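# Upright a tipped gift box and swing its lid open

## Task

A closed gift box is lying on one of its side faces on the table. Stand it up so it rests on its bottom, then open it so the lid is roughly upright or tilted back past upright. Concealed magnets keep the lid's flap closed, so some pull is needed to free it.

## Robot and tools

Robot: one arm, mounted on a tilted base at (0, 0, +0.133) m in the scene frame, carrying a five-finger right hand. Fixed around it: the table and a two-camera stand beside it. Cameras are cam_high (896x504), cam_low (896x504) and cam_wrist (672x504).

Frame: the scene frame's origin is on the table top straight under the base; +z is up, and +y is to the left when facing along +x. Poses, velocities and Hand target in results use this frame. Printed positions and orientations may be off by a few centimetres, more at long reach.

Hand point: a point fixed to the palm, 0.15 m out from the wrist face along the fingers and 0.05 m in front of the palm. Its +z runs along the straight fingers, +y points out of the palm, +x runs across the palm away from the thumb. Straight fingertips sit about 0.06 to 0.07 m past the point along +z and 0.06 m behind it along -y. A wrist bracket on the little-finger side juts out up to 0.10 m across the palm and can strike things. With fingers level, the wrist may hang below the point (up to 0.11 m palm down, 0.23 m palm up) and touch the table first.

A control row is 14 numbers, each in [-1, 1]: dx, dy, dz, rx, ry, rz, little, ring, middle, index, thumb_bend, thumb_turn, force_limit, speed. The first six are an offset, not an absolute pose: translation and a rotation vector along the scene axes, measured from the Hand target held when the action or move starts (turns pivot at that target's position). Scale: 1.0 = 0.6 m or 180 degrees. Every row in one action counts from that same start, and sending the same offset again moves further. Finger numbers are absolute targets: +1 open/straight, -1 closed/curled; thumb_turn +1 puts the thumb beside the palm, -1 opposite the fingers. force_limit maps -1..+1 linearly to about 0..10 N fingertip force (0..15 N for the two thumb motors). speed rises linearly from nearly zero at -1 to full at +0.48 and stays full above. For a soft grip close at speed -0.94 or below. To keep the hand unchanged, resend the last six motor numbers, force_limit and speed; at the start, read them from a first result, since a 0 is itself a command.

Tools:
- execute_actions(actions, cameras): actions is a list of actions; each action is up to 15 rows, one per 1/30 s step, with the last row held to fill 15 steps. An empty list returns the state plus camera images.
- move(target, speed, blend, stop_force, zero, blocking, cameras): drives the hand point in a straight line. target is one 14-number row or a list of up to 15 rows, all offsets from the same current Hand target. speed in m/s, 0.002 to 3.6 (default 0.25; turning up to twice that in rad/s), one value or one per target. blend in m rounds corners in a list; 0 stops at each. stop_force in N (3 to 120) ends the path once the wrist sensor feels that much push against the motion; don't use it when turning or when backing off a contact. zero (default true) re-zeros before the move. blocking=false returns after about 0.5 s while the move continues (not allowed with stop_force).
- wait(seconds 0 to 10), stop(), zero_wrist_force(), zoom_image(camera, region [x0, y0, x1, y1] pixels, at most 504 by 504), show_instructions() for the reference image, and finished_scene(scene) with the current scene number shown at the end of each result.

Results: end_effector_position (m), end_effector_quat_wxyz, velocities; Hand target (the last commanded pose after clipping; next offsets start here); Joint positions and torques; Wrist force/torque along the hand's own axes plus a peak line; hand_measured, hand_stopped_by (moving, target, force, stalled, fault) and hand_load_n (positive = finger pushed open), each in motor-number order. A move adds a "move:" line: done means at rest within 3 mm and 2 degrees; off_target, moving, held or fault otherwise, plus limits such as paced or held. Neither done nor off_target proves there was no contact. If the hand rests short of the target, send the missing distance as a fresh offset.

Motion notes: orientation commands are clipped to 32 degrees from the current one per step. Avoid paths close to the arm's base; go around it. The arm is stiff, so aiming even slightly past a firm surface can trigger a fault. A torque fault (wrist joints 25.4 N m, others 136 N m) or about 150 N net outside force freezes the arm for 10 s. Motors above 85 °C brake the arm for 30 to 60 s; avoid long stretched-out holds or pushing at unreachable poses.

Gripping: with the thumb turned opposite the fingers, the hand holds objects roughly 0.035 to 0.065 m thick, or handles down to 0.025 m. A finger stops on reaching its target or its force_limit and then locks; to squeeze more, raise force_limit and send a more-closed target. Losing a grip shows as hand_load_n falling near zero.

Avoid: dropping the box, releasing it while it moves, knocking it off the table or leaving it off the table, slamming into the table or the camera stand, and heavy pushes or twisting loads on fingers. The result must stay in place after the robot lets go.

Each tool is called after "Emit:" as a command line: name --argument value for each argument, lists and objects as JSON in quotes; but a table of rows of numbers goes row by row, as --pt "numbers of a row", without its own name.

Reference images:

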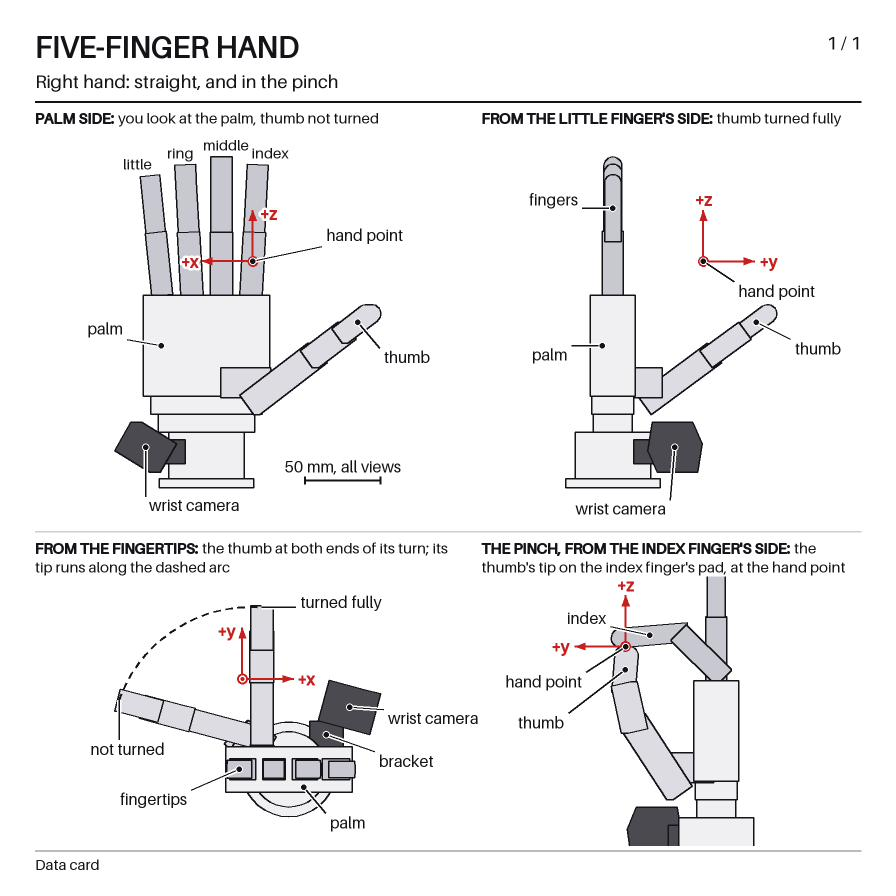

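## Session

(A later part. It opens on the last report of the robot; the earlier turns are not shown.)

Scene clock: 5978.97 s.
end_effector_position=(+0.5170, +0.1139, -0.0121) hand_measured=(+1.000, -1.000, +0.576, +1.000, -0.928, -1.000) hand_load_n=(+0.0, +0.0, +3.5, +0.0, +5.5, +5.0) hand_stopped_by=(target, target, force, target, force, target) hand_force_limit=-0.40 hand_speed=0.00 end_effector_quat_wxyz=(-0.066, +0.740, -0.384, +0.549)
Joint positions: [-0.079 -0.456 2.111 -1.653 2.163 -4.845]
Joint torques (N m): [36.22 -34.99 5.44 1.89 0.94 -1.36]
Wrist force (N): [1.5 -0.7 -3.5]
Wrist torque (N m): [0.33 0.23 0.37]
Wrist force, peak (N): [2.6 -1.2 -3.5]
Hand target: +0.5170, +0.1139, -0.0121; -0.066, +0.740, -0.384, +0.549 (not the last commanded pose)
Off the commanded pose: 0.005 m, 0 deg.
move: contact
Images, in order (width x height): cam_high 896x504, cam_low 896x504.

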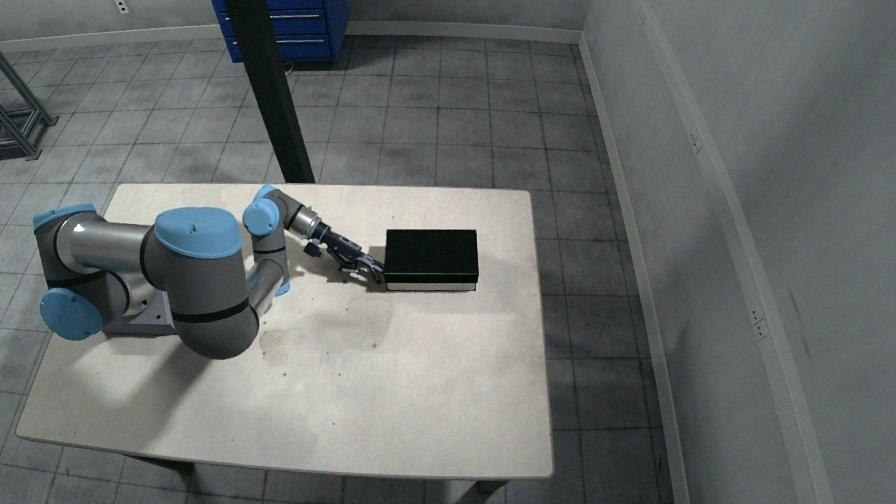

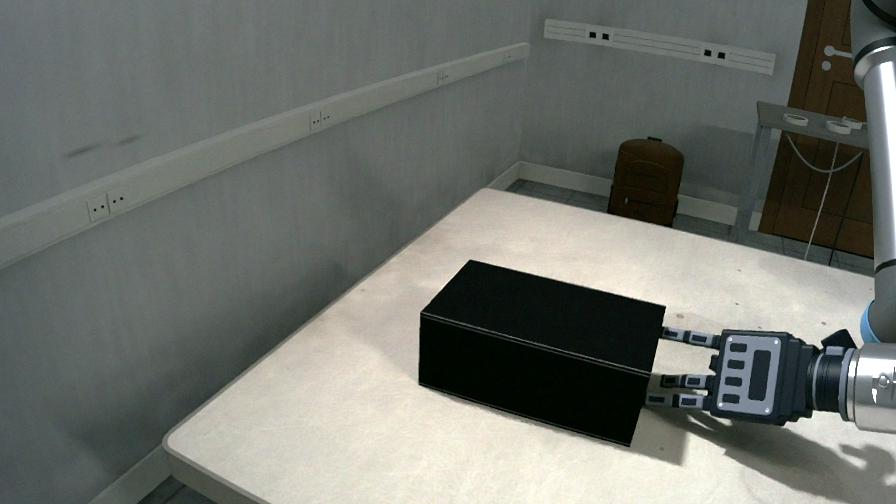

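Emit:
move --target '[0, -0.0005, 0.0015, -0.0111, 0, 0, 1, -1, -1, 1, -1, -1, -0.4, 0.0]' --speed 0.02 --cameras '["cam_low"]'

Emit:
zoom_image --camera "cam_low" --region '[630, 290, 710, 370]'

Scene clock: 6011.70 s.
end_effector_position=(+0.5170, +0.1136, -0.0112) hand_measured=(+1.000, -1.000, +0.576, +1.000, -0.928, -1.000) hand_load_n=(+0.0, +0.0, +4.0, +0.0, +5.5, +5.0) hand_stopped_by=(target, target, force, target, force, target) hand_force_limit=-0.40 hand_speed=0.00 end_effector_quat_wxyz=(-0.053, +0.741, -0.374, +0.555)
Joint positions: [-0.075 -0.44 2.106 -1.685 2.168 -4.887]
Joint torques (N m): [33.67 -32.19 -1.39 0.66 0.43 1.32]
Wrist force (N): [1.2 -0.8 -3.4]
Wrist torque (N m): [0.34 0.12 0.34]
Wrist force, peak (N): [1.6 -0.4 -3.7]
Hand target: +0.5170, +0.1136, -0.0112; -0.053, +0.741, -0.374, +0.555
Off the commanded pose: 0.000 m, 0 deg.
move: done
Images, in order (width x height): cam_low 896x504.

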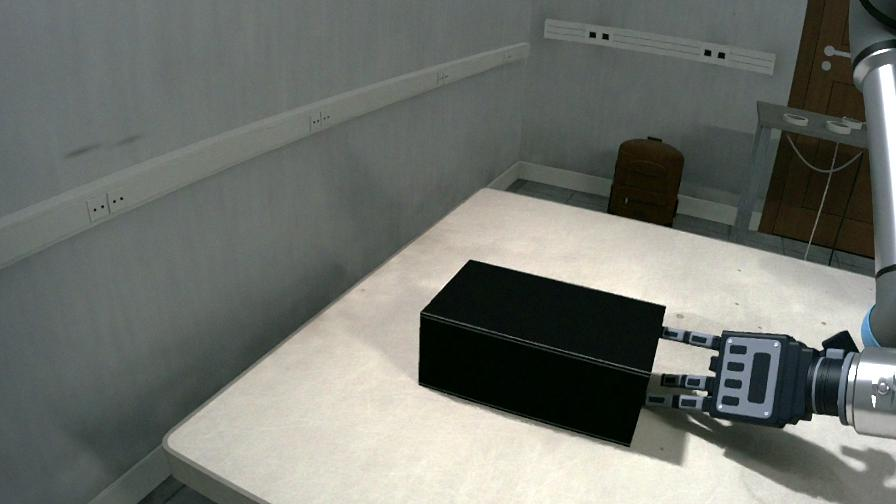

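Scaled by 6.300 from the camera's 896x504 image, which has a finer 1280x720 frame.

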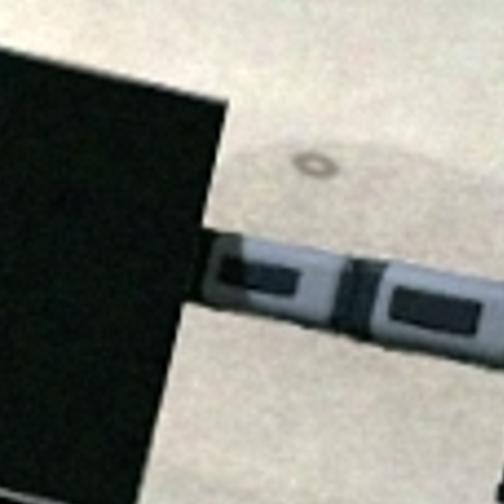

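Emit:
move --target '[0, -0.0005, 0.0015, -0.0111, 0, 0, 1, -1, -1, 1, -1, -1, -0.4, 0.0]' --speed 0.02 --cameras '["cam_low"]'

Emit:
zoom_image --camera "cam_low" --region '[630, 290, 710, 370]'

Scene clock: 6016.37 s.
end_effector_position=(+0.5170, +0.1133, -0.0103) hand_measured=(+1.000, -1.000, +0.576, +1.000, -0.928, -1.000) hand_load_n=(+0.0, +0.0, +3.5, +0.5, +5.5, +5.0) hand_stopped_by=(target, target, force, target, force, target) hand_force_limit=-0.40 hand_speed=0.00 end_effector_quat_wxyz=(-0.040, +0.742, -0.365, +0.562)
Joint positions: [-0.071 -0.424 2.101 -1.718 2.171 -4.929]
Joint torques (N m): [33.99 -32.4 -1.69 0.73 0.75 1.31]
Wrist force (N): [0.7 -0.6 -2.8]
Wrist torque (N m): [0.40 0.18 0.31]
Wrist force, peak (N): [1.0 -0.4 -3.8]
Hand target: +0.5170, +0.1133, -0.0103; -0.040, +0.742, -0.365, +0.562
Off the commanded pose: 0.000 m, 0 deg.
move: done
Images, in order (width x height): cam_low 896x504.

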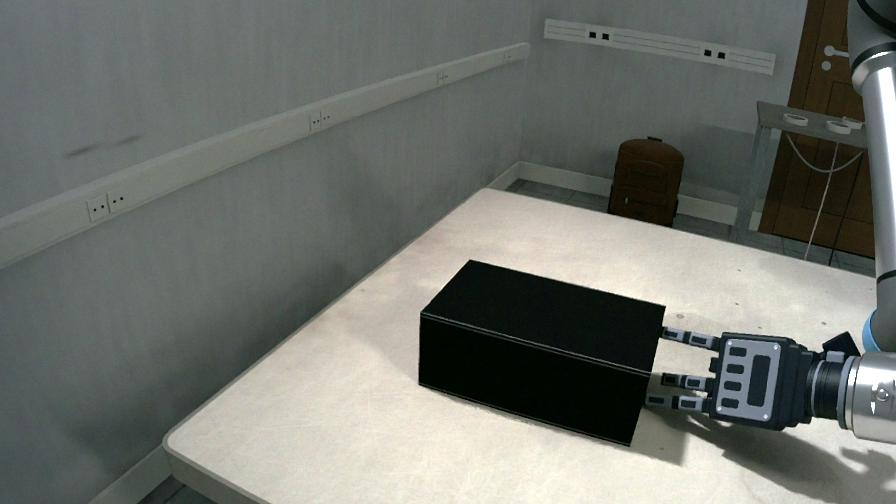

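Scaled by 6.300 from the camera's 896x504 image, which has a finer 1280x720 frame.

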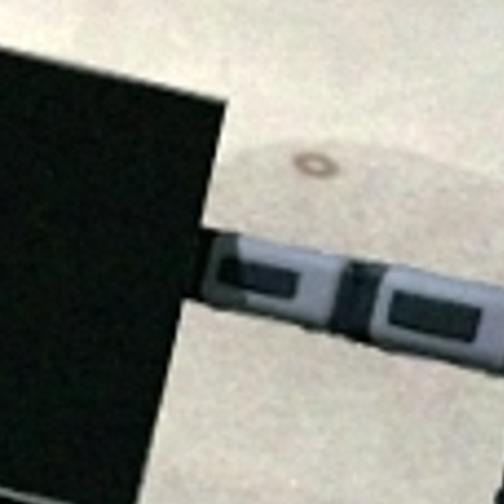

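Emit:
move --target '[0, -0.0005, 0.0011, -0.0111, 0, 0, 1, -1, -1, 1, -1, -1, -0.4, 0.0]' --speed 0.02 --cameras '["cam_low"]'

Emit:
zoom_image --camera "cam_low" --region '[630, 290, 710, 370]'

Scene clock: 6022.23 s.
end_effector_position=(+0.5170, +0.1130, -0.0097) hand_measured=(+1.000, -1.000, +0.576, +1.000, -0.928, -1.000) hand_load_n=(+0.0, +0.0, +4.0, +0.5, +6.0, +4.5) hand_stopped_by=(target, target, force, target, force, target) hand_force_limit=-0.40 hand_speed=0.00 end_effector_quat_wxyz=(-0.027, +0.742, -0.355, +0.568)
Joint positions: [-0.069 -0.408 2.096 -1.75 2.173 -4.971]
Joint torques (N m): [34.48 -31.9 -0.34 0.68 1.14 1.25]
Wrist force (N): [1.8 -1.6 -2.9]
Wrist torque (N m): [0.40 0.19 0.36]
Wrist force, peak (N): [1.9 -1.7 -3.4]
Hand target: +0.5170, +0.1130, -0.0097; -0.027, +0.742, -0.355, +0.568
Off the commanded pose: 0.000 m, 0 deg.
move: done
Images, in order (width x height): cam_low 896x504.

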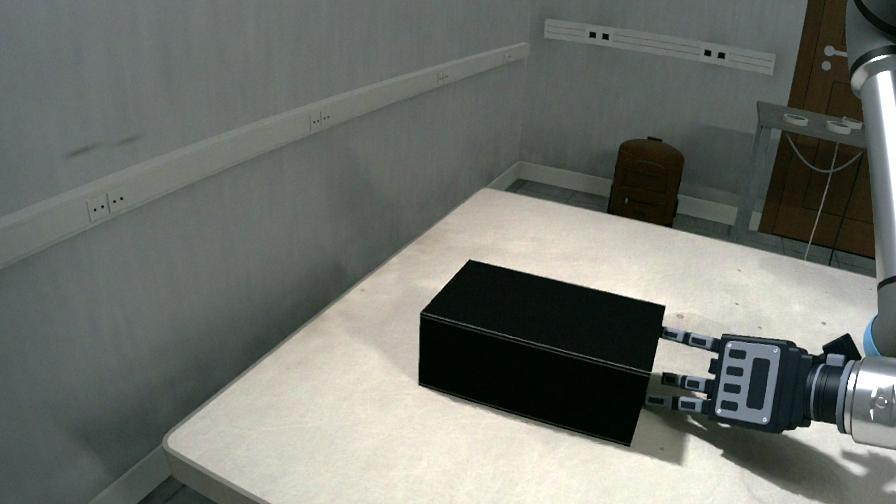

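Scaled by 6.300 from the camera's 896x504 image, which has a finer 1280x720 frame.

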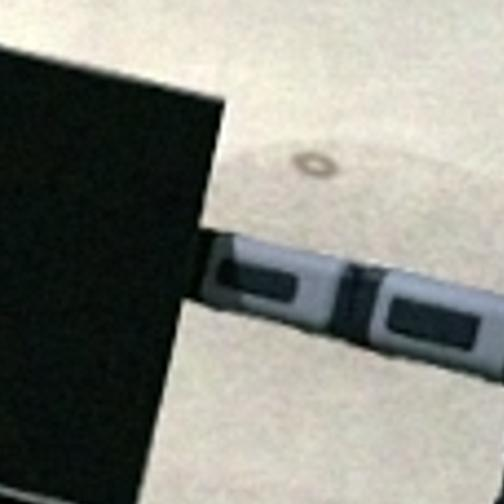

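Emit:
move --target '[0, -0.0001, 0.0014, -0.0111, 0, 0, 1, -1, -1, 1, -1, -1, -0.4, 0.0]' --speed 0.02 --cameras '["cam_low"]'

Emit:
zoom_image --camera "cam_low" --region '[630, 290, 710, 370]'

Scene clock: 6034.03 s.
end_effector_position=(+0.5170, +0.1130, -0.0088) hand_measured=(+1.000, -1.000, +0.576, +1.000, -0.928, -1.000) hand_load_n=(+0.0, +0.0, +4.0, +0.5, +6.0, +5.0) hand_stopped_by=(target, target, force, target, force, target) hand_force_limit=-0.40 hand_speed=0.00 end_effector_quat_wxyz=(-0.014, +0.743, -0.345, +0.574)
Joint positions: [-0.067 -0.392 2.091 -1.783 2.174 -5.014]
Joint torques (N m): [34.11 -32.93 -0.26 0.67 1.34 1.33]
Wrist force (N): [2.0 -1.9 -3.2]
Wrist torque (N m): [0.49 0.13 0.38]
Wrist force, peak (N): [1.6 -1.6 -3.6]
Hand target: +0.5170, +0.1130, -0.0088; -0.014, +0.743, -0.345, +0.574
Off the commanded pose: 0.000 m, 0 deg.
move: done
Images, in order (width x height): cam_low 896x504.

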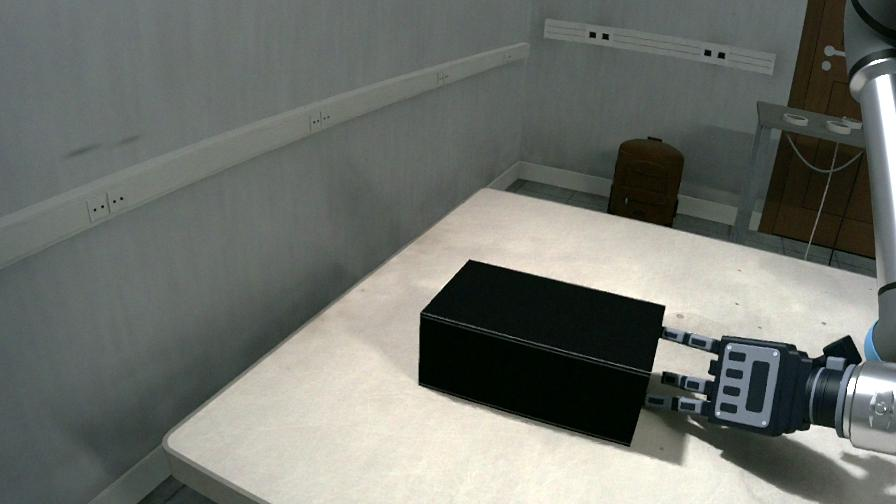

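Scaled by 6.300 from the camera's 896x504 image, which has a finer 1280x720 frame.

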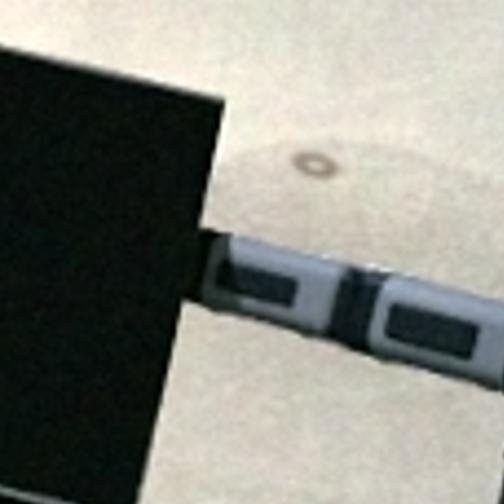

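Emit:
move --target '[0, -0.0001, 0.0016, -0.0111, 0, 0, 1, -1, -1, 1, -1, -1, -0.4, 0.0]' --speed 0.02 --cameras '["cam_low", "cam_high"]'

Emit:
zoom_image --camera "cam_low" --region '[630, 290, 710, 370]'

Emit:
zoom_image --camera "cam_high" --region '[350, 230, 420, 300]'

Scene clock: 6039.20 s.
end_effector_position=(+0.5170, +0.1129, -0.0079) hand_measured=(+1.000, -1.000, +0.576, +1.000, -0.928, -1.000) hand_load_n=(+0.0, +0.0, +3.5, +0.0, +6.0, +5.0) hand_stopped_by=(target, target, force, target, force, target) hand_force_limit=-0.40 hand_speed=0.00 end_effector_quat_wxyz=(-0.001, +0.743, -0.335, +0.580)
Joint positions: [-0.065 -0.375 2.085 -1.815 2.174 -5.056]
Joint torques (N m): [34.43 -32.83 -1.06 0.75 -2.68 1.39]
Wrist force (N): [2.7 0.1 -4.1]
Wrist torque (N m): [0.37 0.20 0.40]
Wrist force, peak (N): [3.0 -0.1 -4.2]
Hand target: +0.5170, +0.1129, -0.0079; -0.001, +0.743, -0.335, +0.580
Off the commanded pose: 0.000 m, 0 deg.
move: done
Images, in order (width x height): cam_high 896x504, cam_low 896x504.

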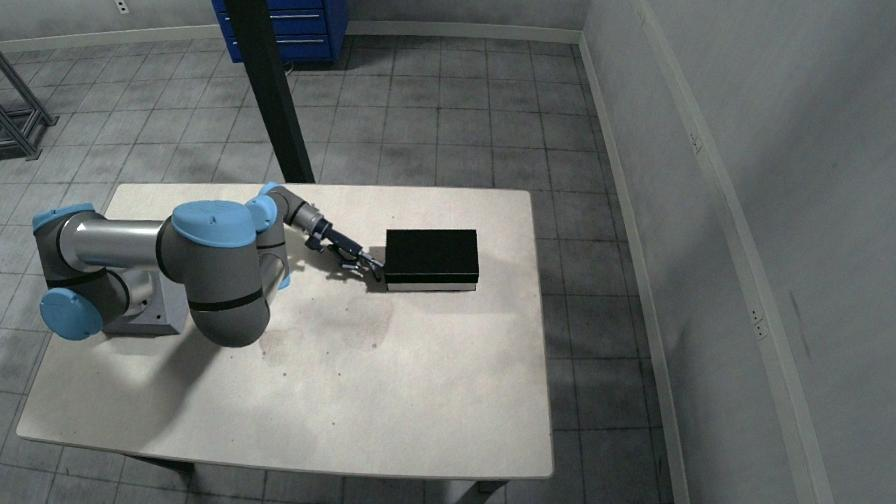

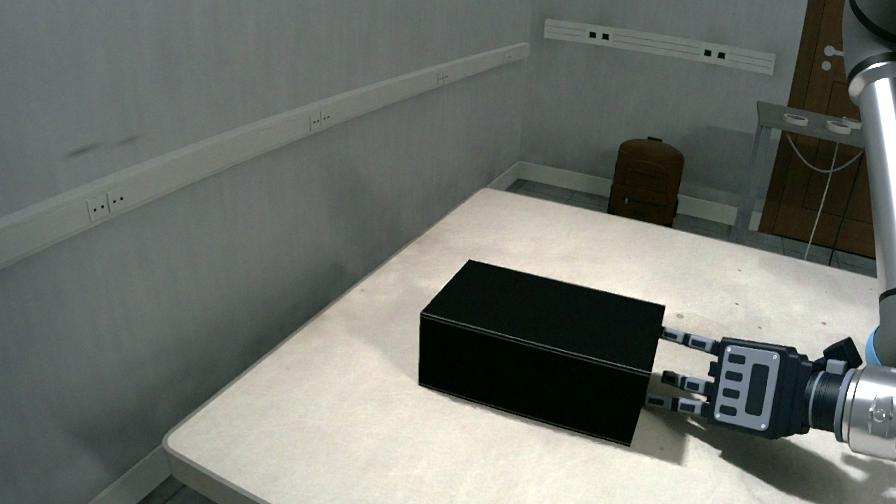

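Scaled by 6.300 from the camera's 896x504 image, which has a finer 1280x720 frame.

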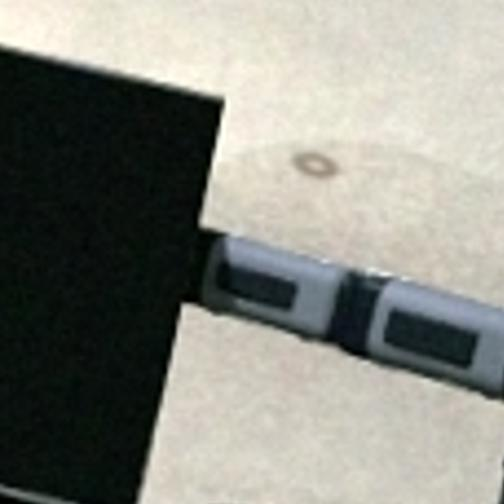

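Scaled by 7.200 from the camera's 896x504 image, which has a finer 1280x720 frame.

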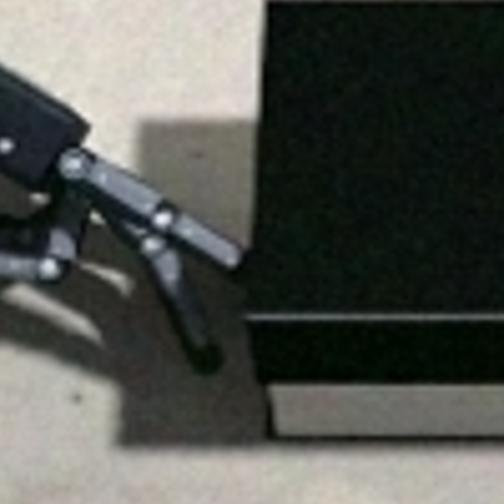

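Emit:
zoom_image --camera "cam_low" --region '[640, 365, 700, 425]'

Emit:
zoom_image --camera "cam_low" --region '[650, 315, 690, 355]'

Scaled by 8.400 from the camera's 896x504 image, which has a finer 1280x720 frame.

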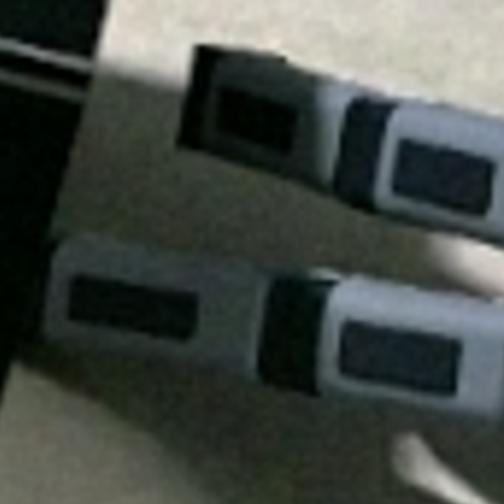

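Scaled by 12.600 from the camera's 896x504 image, which has a finer 1280x720 frame.

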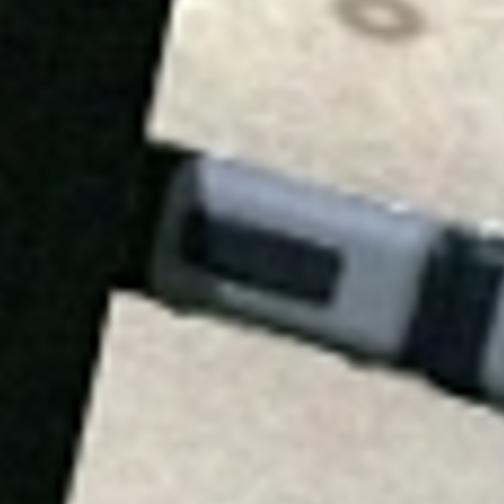

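Emit:
move --pt "-0.045 0 0.0165 0 0 0 1 -1 -1 1 -1 -1 -0.4 0.0" --pt "-0.045 -0.1438 0.0165 0 0 0 1 -1 -1 1 -1 -1 -0.4 0.0" --pt "0.036 -0.1438 0.0065 0 0 0 1 -1 -1 1 -1 -1 -0.4 0.0" --speed '[0.05, 0.12, 0.08]' --blend '[0.01, 0.01, 0]' --cameras '["all"]'

Emit:
zoom_image --camera "cam_high" --region '[330, 210, 430, 310]'

Scene clock: 6281.57 s.
end_effector_position=(+0.5386, +0.0266, -0.0039) hand_measured=(+1.000, -1.000, +0.576, +1.000, -0.928, -1.000) hand_load_n=(-0.5, +0.0, +4.0, +0.0, +5.5, +5.0) hand_stopped_by=(target, target, force, target, force, target) hand_force_limit=-0.40 hand_speed=0.00 end_effector_quat_wxyz=(-0.001, +0.743, -0.335, +0.580)
Joint positions: [-0.226 -0.559 2.181 -1.718 2.013 -5.037]
Joint torques (N m): [25.94 -19.56 2.28 -2.66 -0.19 1.34]
Wrist force (N): [-0.4 0.6 -0.9]
Wrist torque (N m): [0.13 0.03 0.11]
Wrist force, peak (N): [2.9 0.0 -4.5]
Hand target: +0.5386, +0.0266, -0.0040; -0.001, +0.743, -0.335, +0.580
Off the commanded pose: 0.000 m, 0 deg.
move: done

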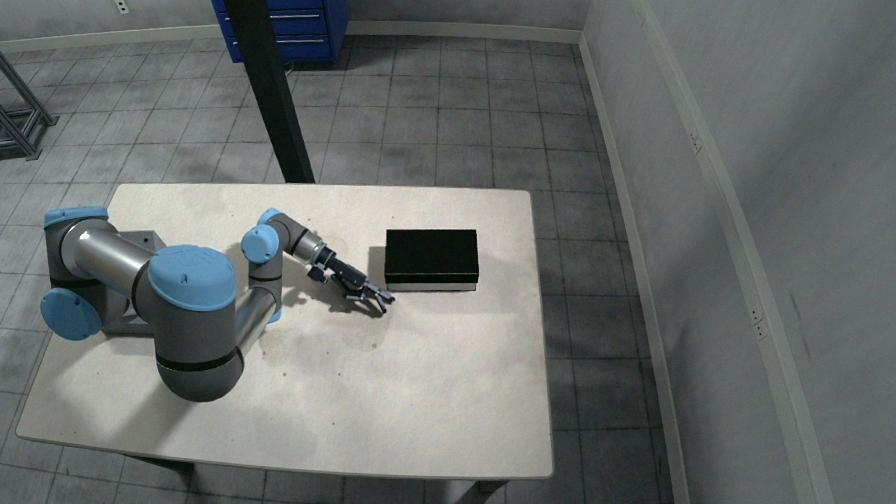

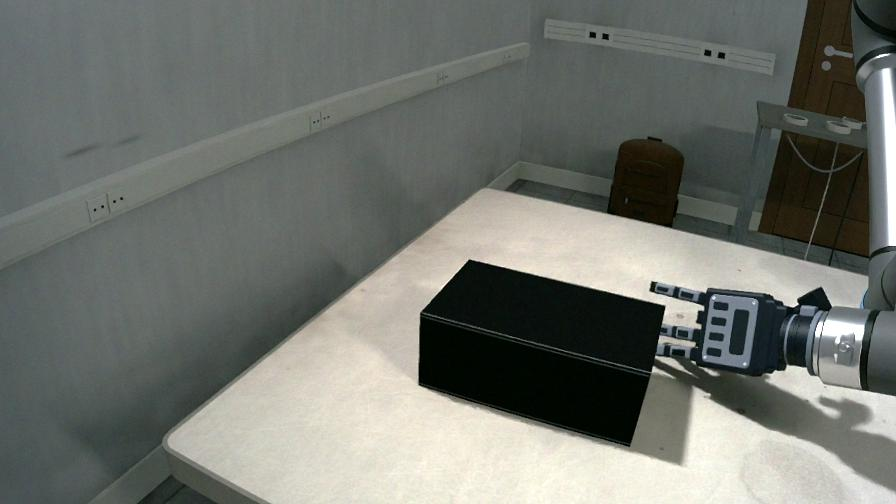

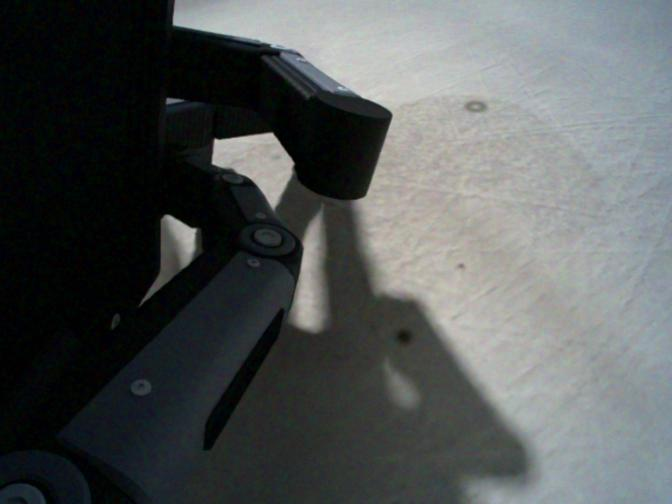

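Scaled by 5.040 from the camera's 896x504 image, which has a finer 1280x720 frame.

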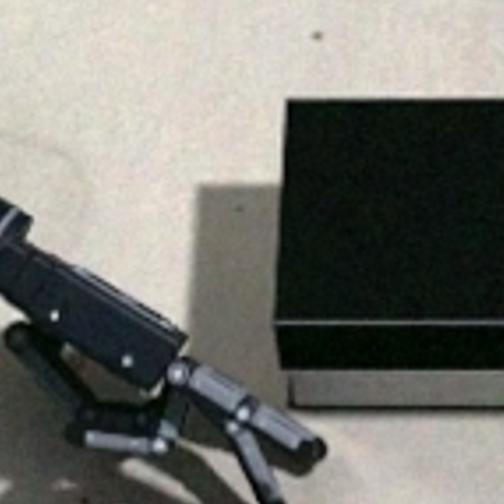

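Emit:
move --target '[0, 0.1, 0, 0, 0, 0, 1, -1, -1, 1, -1, -1, -0.4, 0.0]' --speed 0.04 --stop_force 12 --cameras '["cam_high", "cam_low"]'

Emit:
zoom_image --camera "cam_high" --region '[330, 200, 490, 310]'

Scene clock: 6287.33 s.
end_effector_position=(+0.5386, +0.0866, -0.0040) hand_measured=(+1.000, -1.000, +0.576, +1.000, -0.928, -1.000) hand_load_n=(+0.0, +0.0, +3.5, +0.0, +5.5, +5.0) hand_stopped_by=(target, target, force, target, force, target) hand_force_limit=-0.40 hand_speed=0.00 end_effector_quat_wxyz=(-0.001, +0.743, -0.335, +0.580)
Joint positions: [-0.111 -0.44 2.085 -1.747 2.128 -5.05]
Joint torques (N m): [25.16 -36.85 7.51 0.85 -3.14 0.51]
Wrist force (N): [-0.7 0.5 -0.7]
Wrist torque (N m): [0.11 0.06 0.19]
Wrist force, peak (N): [-0.5 1.3 -1.2]
Hand target: +0.5386, +0.0866, -0.0040; -0.001, +0.743, -0.335, +0.580
Off the commanded pose: 0.000 m, 0 deg.
move: done
Images, in order (width x height): cam_high 896x504, cam_low 896x504.

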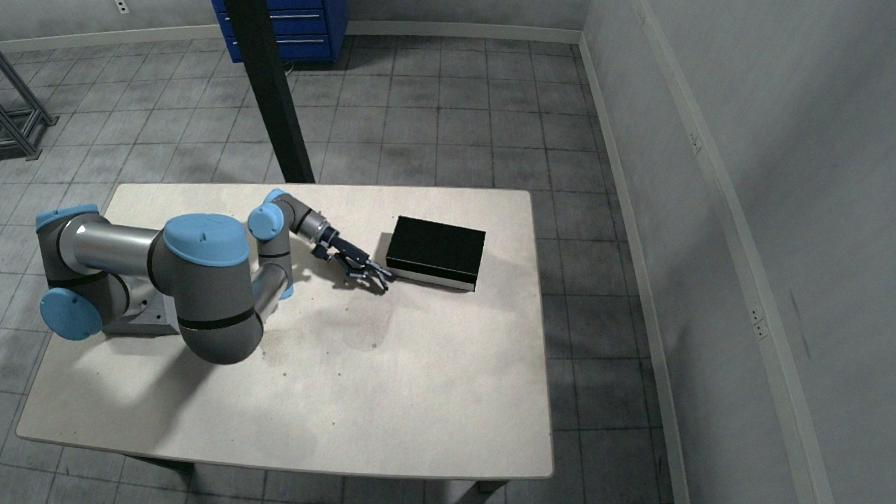

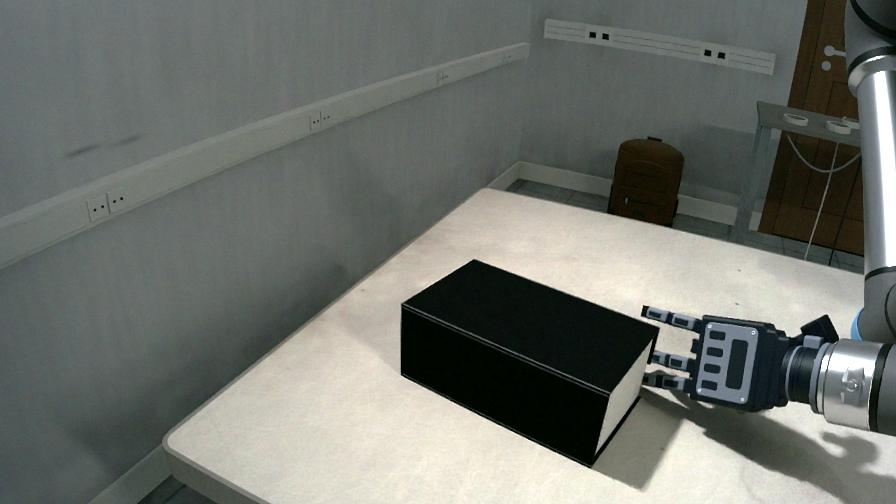

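Scaled by 3.150 from the camera's 896x504 image, which has a finer 1280x720 frame.

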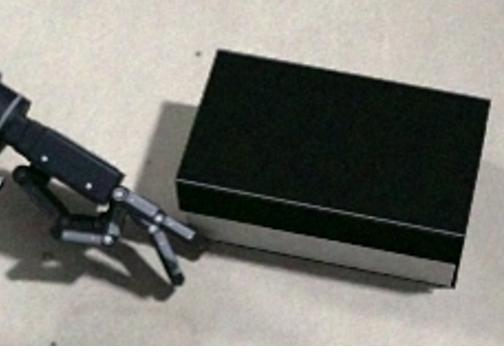

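Emit:
move --target '[0, 0.085, 0, 0, 0, 0, 1, -1, -1, 1, -1, -1, -0.4, 0.0]' --speed 0.04 --stop_force 12 --cameras '["cam_high", "cam_low"]'

Emit:
zoom_image --camera "cam_high" --region '[330, 200, 490, 310]'

Scene clock: 6296.53 s.
end_effector_position=(+0.5386, +0.1376, -0.0040) hand_measured=(+1.000, -1.000, +0.576, +1.000, -0.928, -1.000) hand_load_n=(+0.0, +0.0, +4.0, +0.0, +6.0, +5.0) hand_stopped_by=(target, target, force, target, force, target) hand_force_limit=-0.40 hand_speed=0.00 end_effector_quat_wxyz=(-0.001, +0.743, -0.335, +0.580)
Joint positions: [-0.017 -0.346 1.99 -1.753 2.221 -5.062]
Joint torques (N m): [24.74 -38.79 6.49 1.23 -3.11 0.72]
Wrist force (N): [-0.4 1.0 -0.4]
Wrist torque (N m): [0.16 0.01 0.23]
Wrist force, peak (N): [-0.8 1.4 -1.1]
Hand target: +0.5386, +0.1376, -0.0040; -0.001, +0.743, -0.335, +0.580
Off the commanded pose: 0.000 m, 0 deg.
move: done
Images, in order (width x height): cam_high 896x504, cam_low 896x504.

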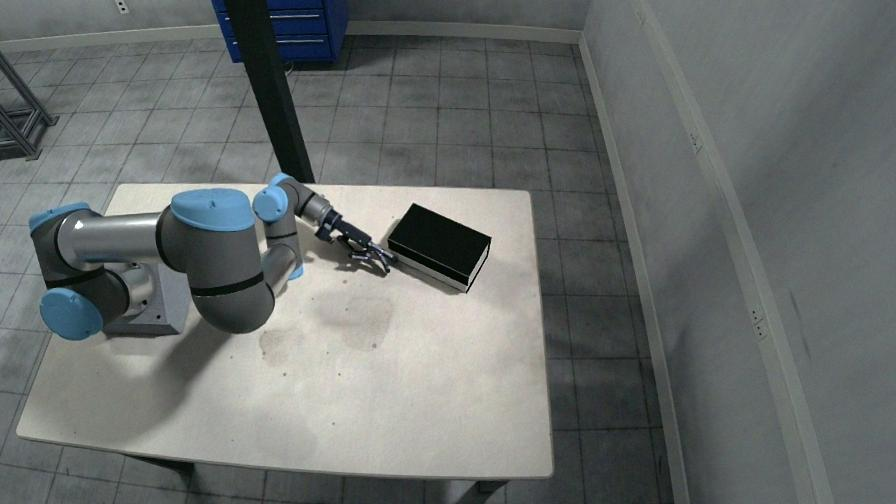

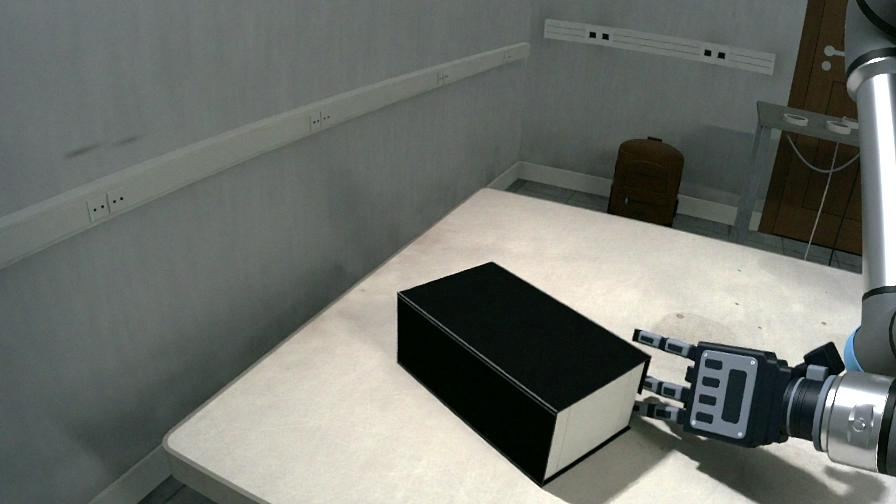

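Scaled by 3.150 from the camera's 896x504 image, which has a finer 1280x720 frame.

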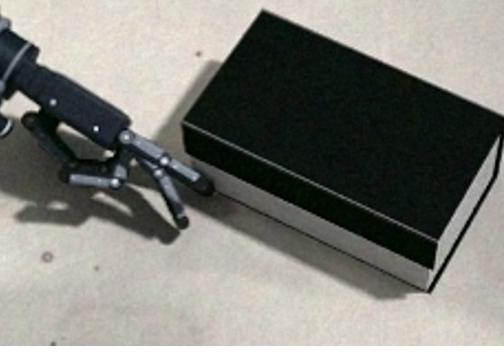

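Emit:
move --pt "-0.05 -0.05 0.03 0 0 0 1 -1 -1 1 -1 -1 -0.4 0.0" --pt "-0.1 -0.03 0.26 0 0 0 1 1 -1 1 1 1 -0.4 0.0" --speed '[0.1, 0.2]' --blend '[0.02, 0]'

Emit:
execute_actions --actions '[]' --cameras '["cam_high"]'

Emit:
zoom_image --camera "cam_high" --region '[330, 180, 510, 310]'

Scene clock: 6334.93 s.
end_effector_position=(+0.4786, +0.1196, +0.1520) hand_measured=(+1.000, +1.000, +0.574, +1.000, +1.000, +1.000) hand_load_n=(+0.0, +0.0, -0.5, +0.0, +0.0, +0.0) hand_stopped_by=(target, target, force, target, target, target) hand_force_limit=-0.40 hand_speed=0.00 end_effector_quat_wxyz=(-0.001, +0.743, -0.335, +0.580)
Joint positions: [0.282 -0.661 2.138 -1.625 2.518 -5.117]
Joint torques (N m): [30.51 -33.19 -3.47 0.37 0.1 -0.55]
Wrist force (N): [-0.6 0.8 -0.6]
Wrist torque (N m): [0.18 0.03 0.11]
Wrist force, peak (N): [0.6 -0.1 -1.9]
Hand target: +0.4786, +0.1196, +0.1520; -0.001, +0.743, -0.335, +0.580
Off the commanded pose: 0.000 m, 0 deg.
move: done

Scene clock: 6334.93 s.
end_effector_position=(+0.4786, +0.1196, +0.1520) hand_measured=(+1.000, +1.000, +0.574, +1.000, +1.000, +1.000) hand_load_n=(+0.0, +0.0, -0.5, +0.0, +0.0, +0.0) hand_stopped_by=(target, target, force, target, target, target) hand_force_limit=-0.40 hand_speed=0.00 end_effector_quat_wxyz=(-0.001, +0.743, -0.335, +0.580)
Joint positions: [0.282 -0.661 2.138 -1.625 2.518 -5.117]
Joint velocities: within noise
Joint torques (N m): [30.51 -33.19 -3.47 0.37 0.1 -0.55]
Motor temperatures (°C): [37 40 34 42 38 42]
Wrist force (N): [-0.6 0.8 -0.6]
Wrist torque (N m): [0.18 0.03 0.11]
Wrist force, peak (N): [-0.6 0.8 -0.6]
Hand target: +0.4786, +0.1196, +0.1520; -0.001, +0.743, -0.335, +0.580
Off the commanded pose: 0.000 m, 0 deg.
Images, in order (width x height): cam_high 896x504.

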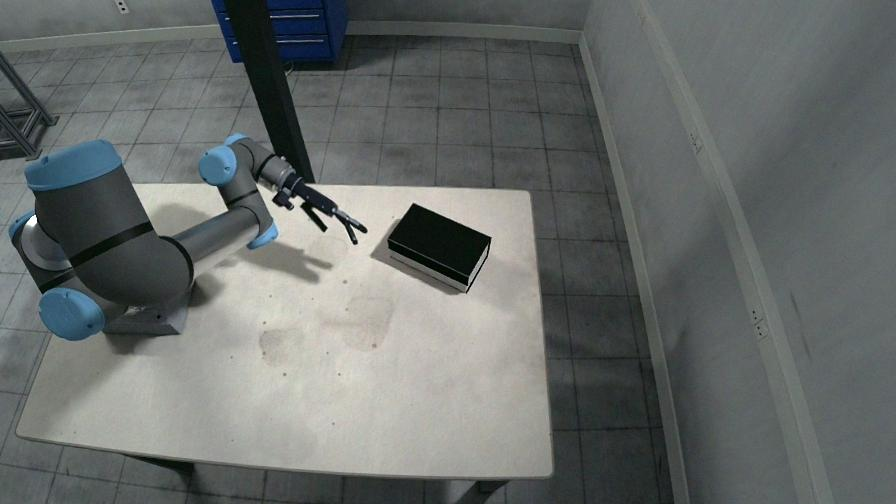

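Scaled by 2.800 from the camera's 896x504 image, which has a finer 1280x720 frame.

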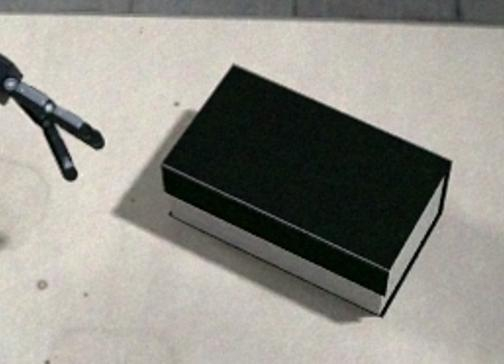

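Emit:
move --pt "0 0 0 0.3927 -0.1763 -0.1494 1 1 -1 1 1 1 -0.4 0.0" --pt "0 0 0 0.7854 -0.3526 -0.2988 1 1 -1 1 1 1 -0.4 0.0" --speed 0.5 --blend '[0.02, 0]' --cameras '["cam_high"]'

Scene clock: 6345.57 s.
end_effector_position=(+0.4786, +0.1196, +0.1520) hand_measured=(+1.000, +1.000, +0.574, +1.000, +1.000, +1.000) hand_load_n=(+0.0, +0.0, +0.0, +0.0, +0.0, +0.0) hand_stopped_by=(target, target, force, target, target, target) hand_force_limit=-0.40 hand_speed=0.00 end_effector_quat_wxyz=(+0.574, +0.228, +0.782, -0.080)
Joint positions: [-0.011 -0.602 2.458 -1.965 2.229 -2.2]
Joint torques (N m): [31.49 -28.71 8.43 1.15 0.19 1.35]
Wrist force (N): [-1.6 1.4 -0.7]
Wrist torque (N m): [0.27 0.11 0.18]
Wrist force, peak (N): [-2.4 1.1 -0.4]
Hand target: +0.4786, +0.1196, +0.1520; +0.574, +0.228, +0.782, -0.080
Off the commanded pose: 0.000 m, 0 deg.
move: done
Images, in order (width x height): cam_high 896x504.

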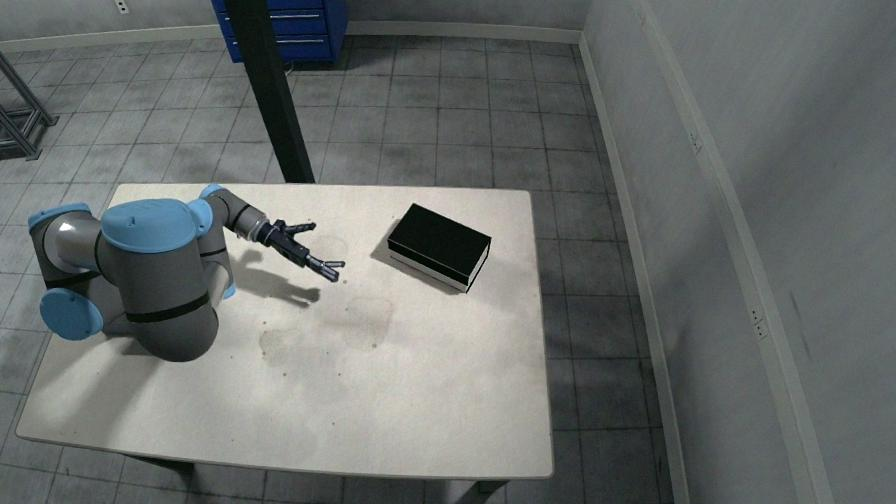

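Emit:
move --target '[0, 0, 0, 0.3943, -0.1638, -0.1418, 1, 1, -0.5, 1, 1, 1, -0.4, 0.0]' --speed 0.5 --cameras '["cam_high"]'

Scene clock: 6360.30 s.
end_effector_position=(+0.4786, +0.1196, +0.1521) hand_measured=(+1.000, +1.000, -0.500, +1.000, +1.000, +1.000) hand_load_n=(+0.0, +0.0, +0.0, +0.0, +0.0, +0.0) hand_stopped_by=(target, target, target, target, target, target) hand_force_limit=-0.40 hand_speed=0.00 end_effector_quat_wxyz=(+0.475, +0.679, +0.458, +0.321)
Joint positions: [0.108 -0.447 2.25 -1.874 2.331 -0.77]
Joint torques (N m): [19.44 -23.38 6.24 -3.62 -3.1 1.13]
Wrist force (N): [-0.6 1.0 -1.3]
Wrist torque (N m): [0.18 0.06 0.01]
Wrist force, peak (N): [-1.9 1.9 -0.6]
Hand target: +0.4786, +0.1196, +0.1520; +0.475, +0.679, +0.458, +0.321
Off the commanded pose: 0.000 m, 0 deg.
move: done
Images, in order (width x height): cam_high 896x504.

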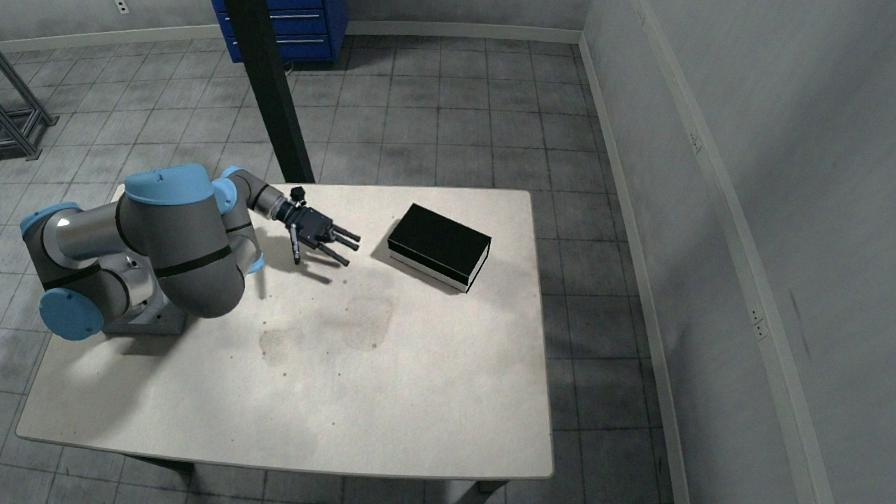

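Emit:
move --target '[0.094, 0.1573, -0.0535, 0, 0, 0, 1, 1, -0.5, 1, 1, 1, -0.4, 0.0]' --speed 0.15 --cameras '["all"]'

Emit:
zoom_image --camera "cam_high" --region '[320, 190, 440, 280]'

Emit:
zoom_image --camera "cam_low" --region '[530, 300, 790, 500]'

Scene clock: 6367.47 s.
end_effector_position=(+0.5349, +0.2140, +0.1200) hand_measured=(+1.000, +1.000, -0.500, +1.000, +1.000, +1.000) hand_load_n=(+0.0, +0.0, +0.0, +0.0, +0.0, +0.0) hand_stopped_by=(target, target, target, target, target, target) hand_force_limit=-0.40 hand_speed=0.00 end_effector_quat_wxyz=(+0.475, +0.679, +0.458, +0.321)
Joint positions: [0.176 -0.245 1.924 -1.754 2.399 -0.777]
Joint torques (N m): [22.46 -29.66 -8.68 -3.19 -3.14 0.83]
Wrist force (N): [-0.9 1.6 -0.6]
Wrist torque (N m): [0.26 0.07 0.02]
Wrist force, peak (N): [-2.0 1.3 -1.1]
Hand target: +0.5350, +0.2140, +0.1199; +0.475, +0.679, +0.458, +0.321
Off the commanded pose: 0.000 m, 0 deg.
move: done

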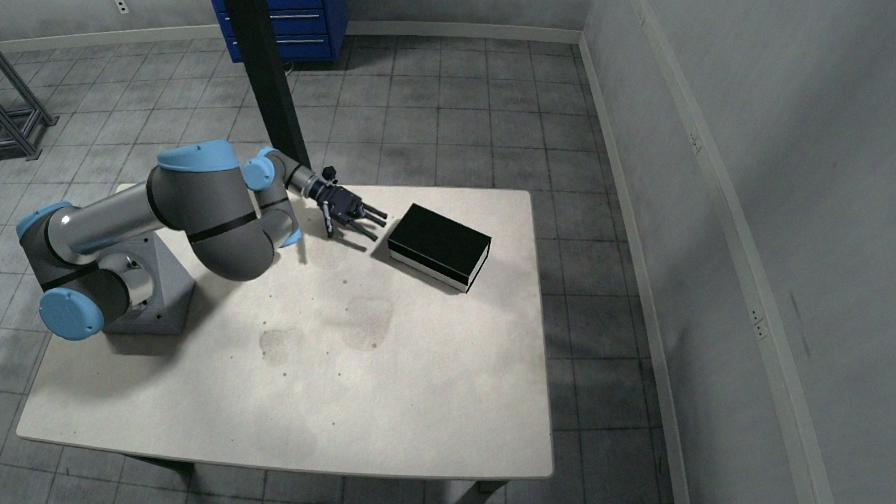

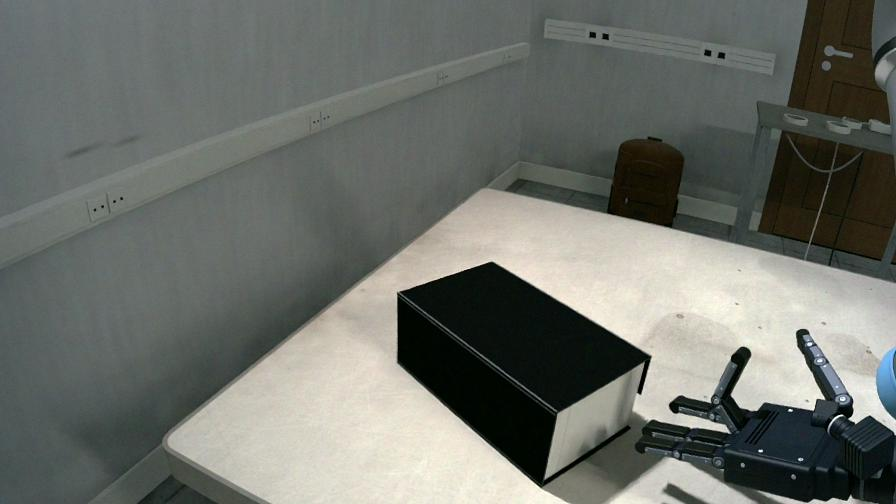

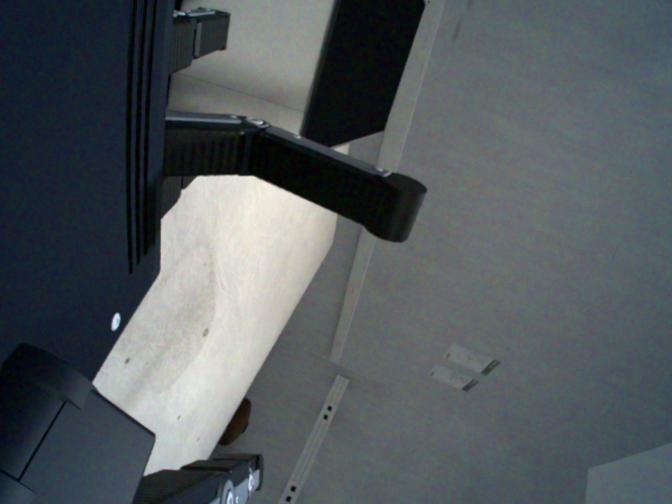

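Scaled by 4.200 from the camera's 896x504 image, which has a finer 1280x720 frame.

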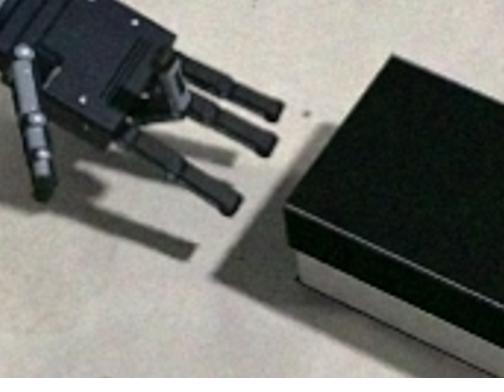

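Scaled by 1.938 from the camera's 896x504 image, which has a finer 1280x720 frame.

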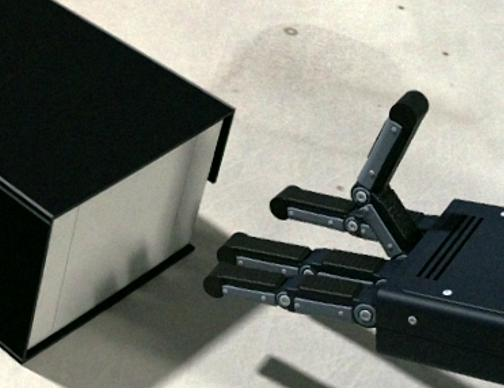

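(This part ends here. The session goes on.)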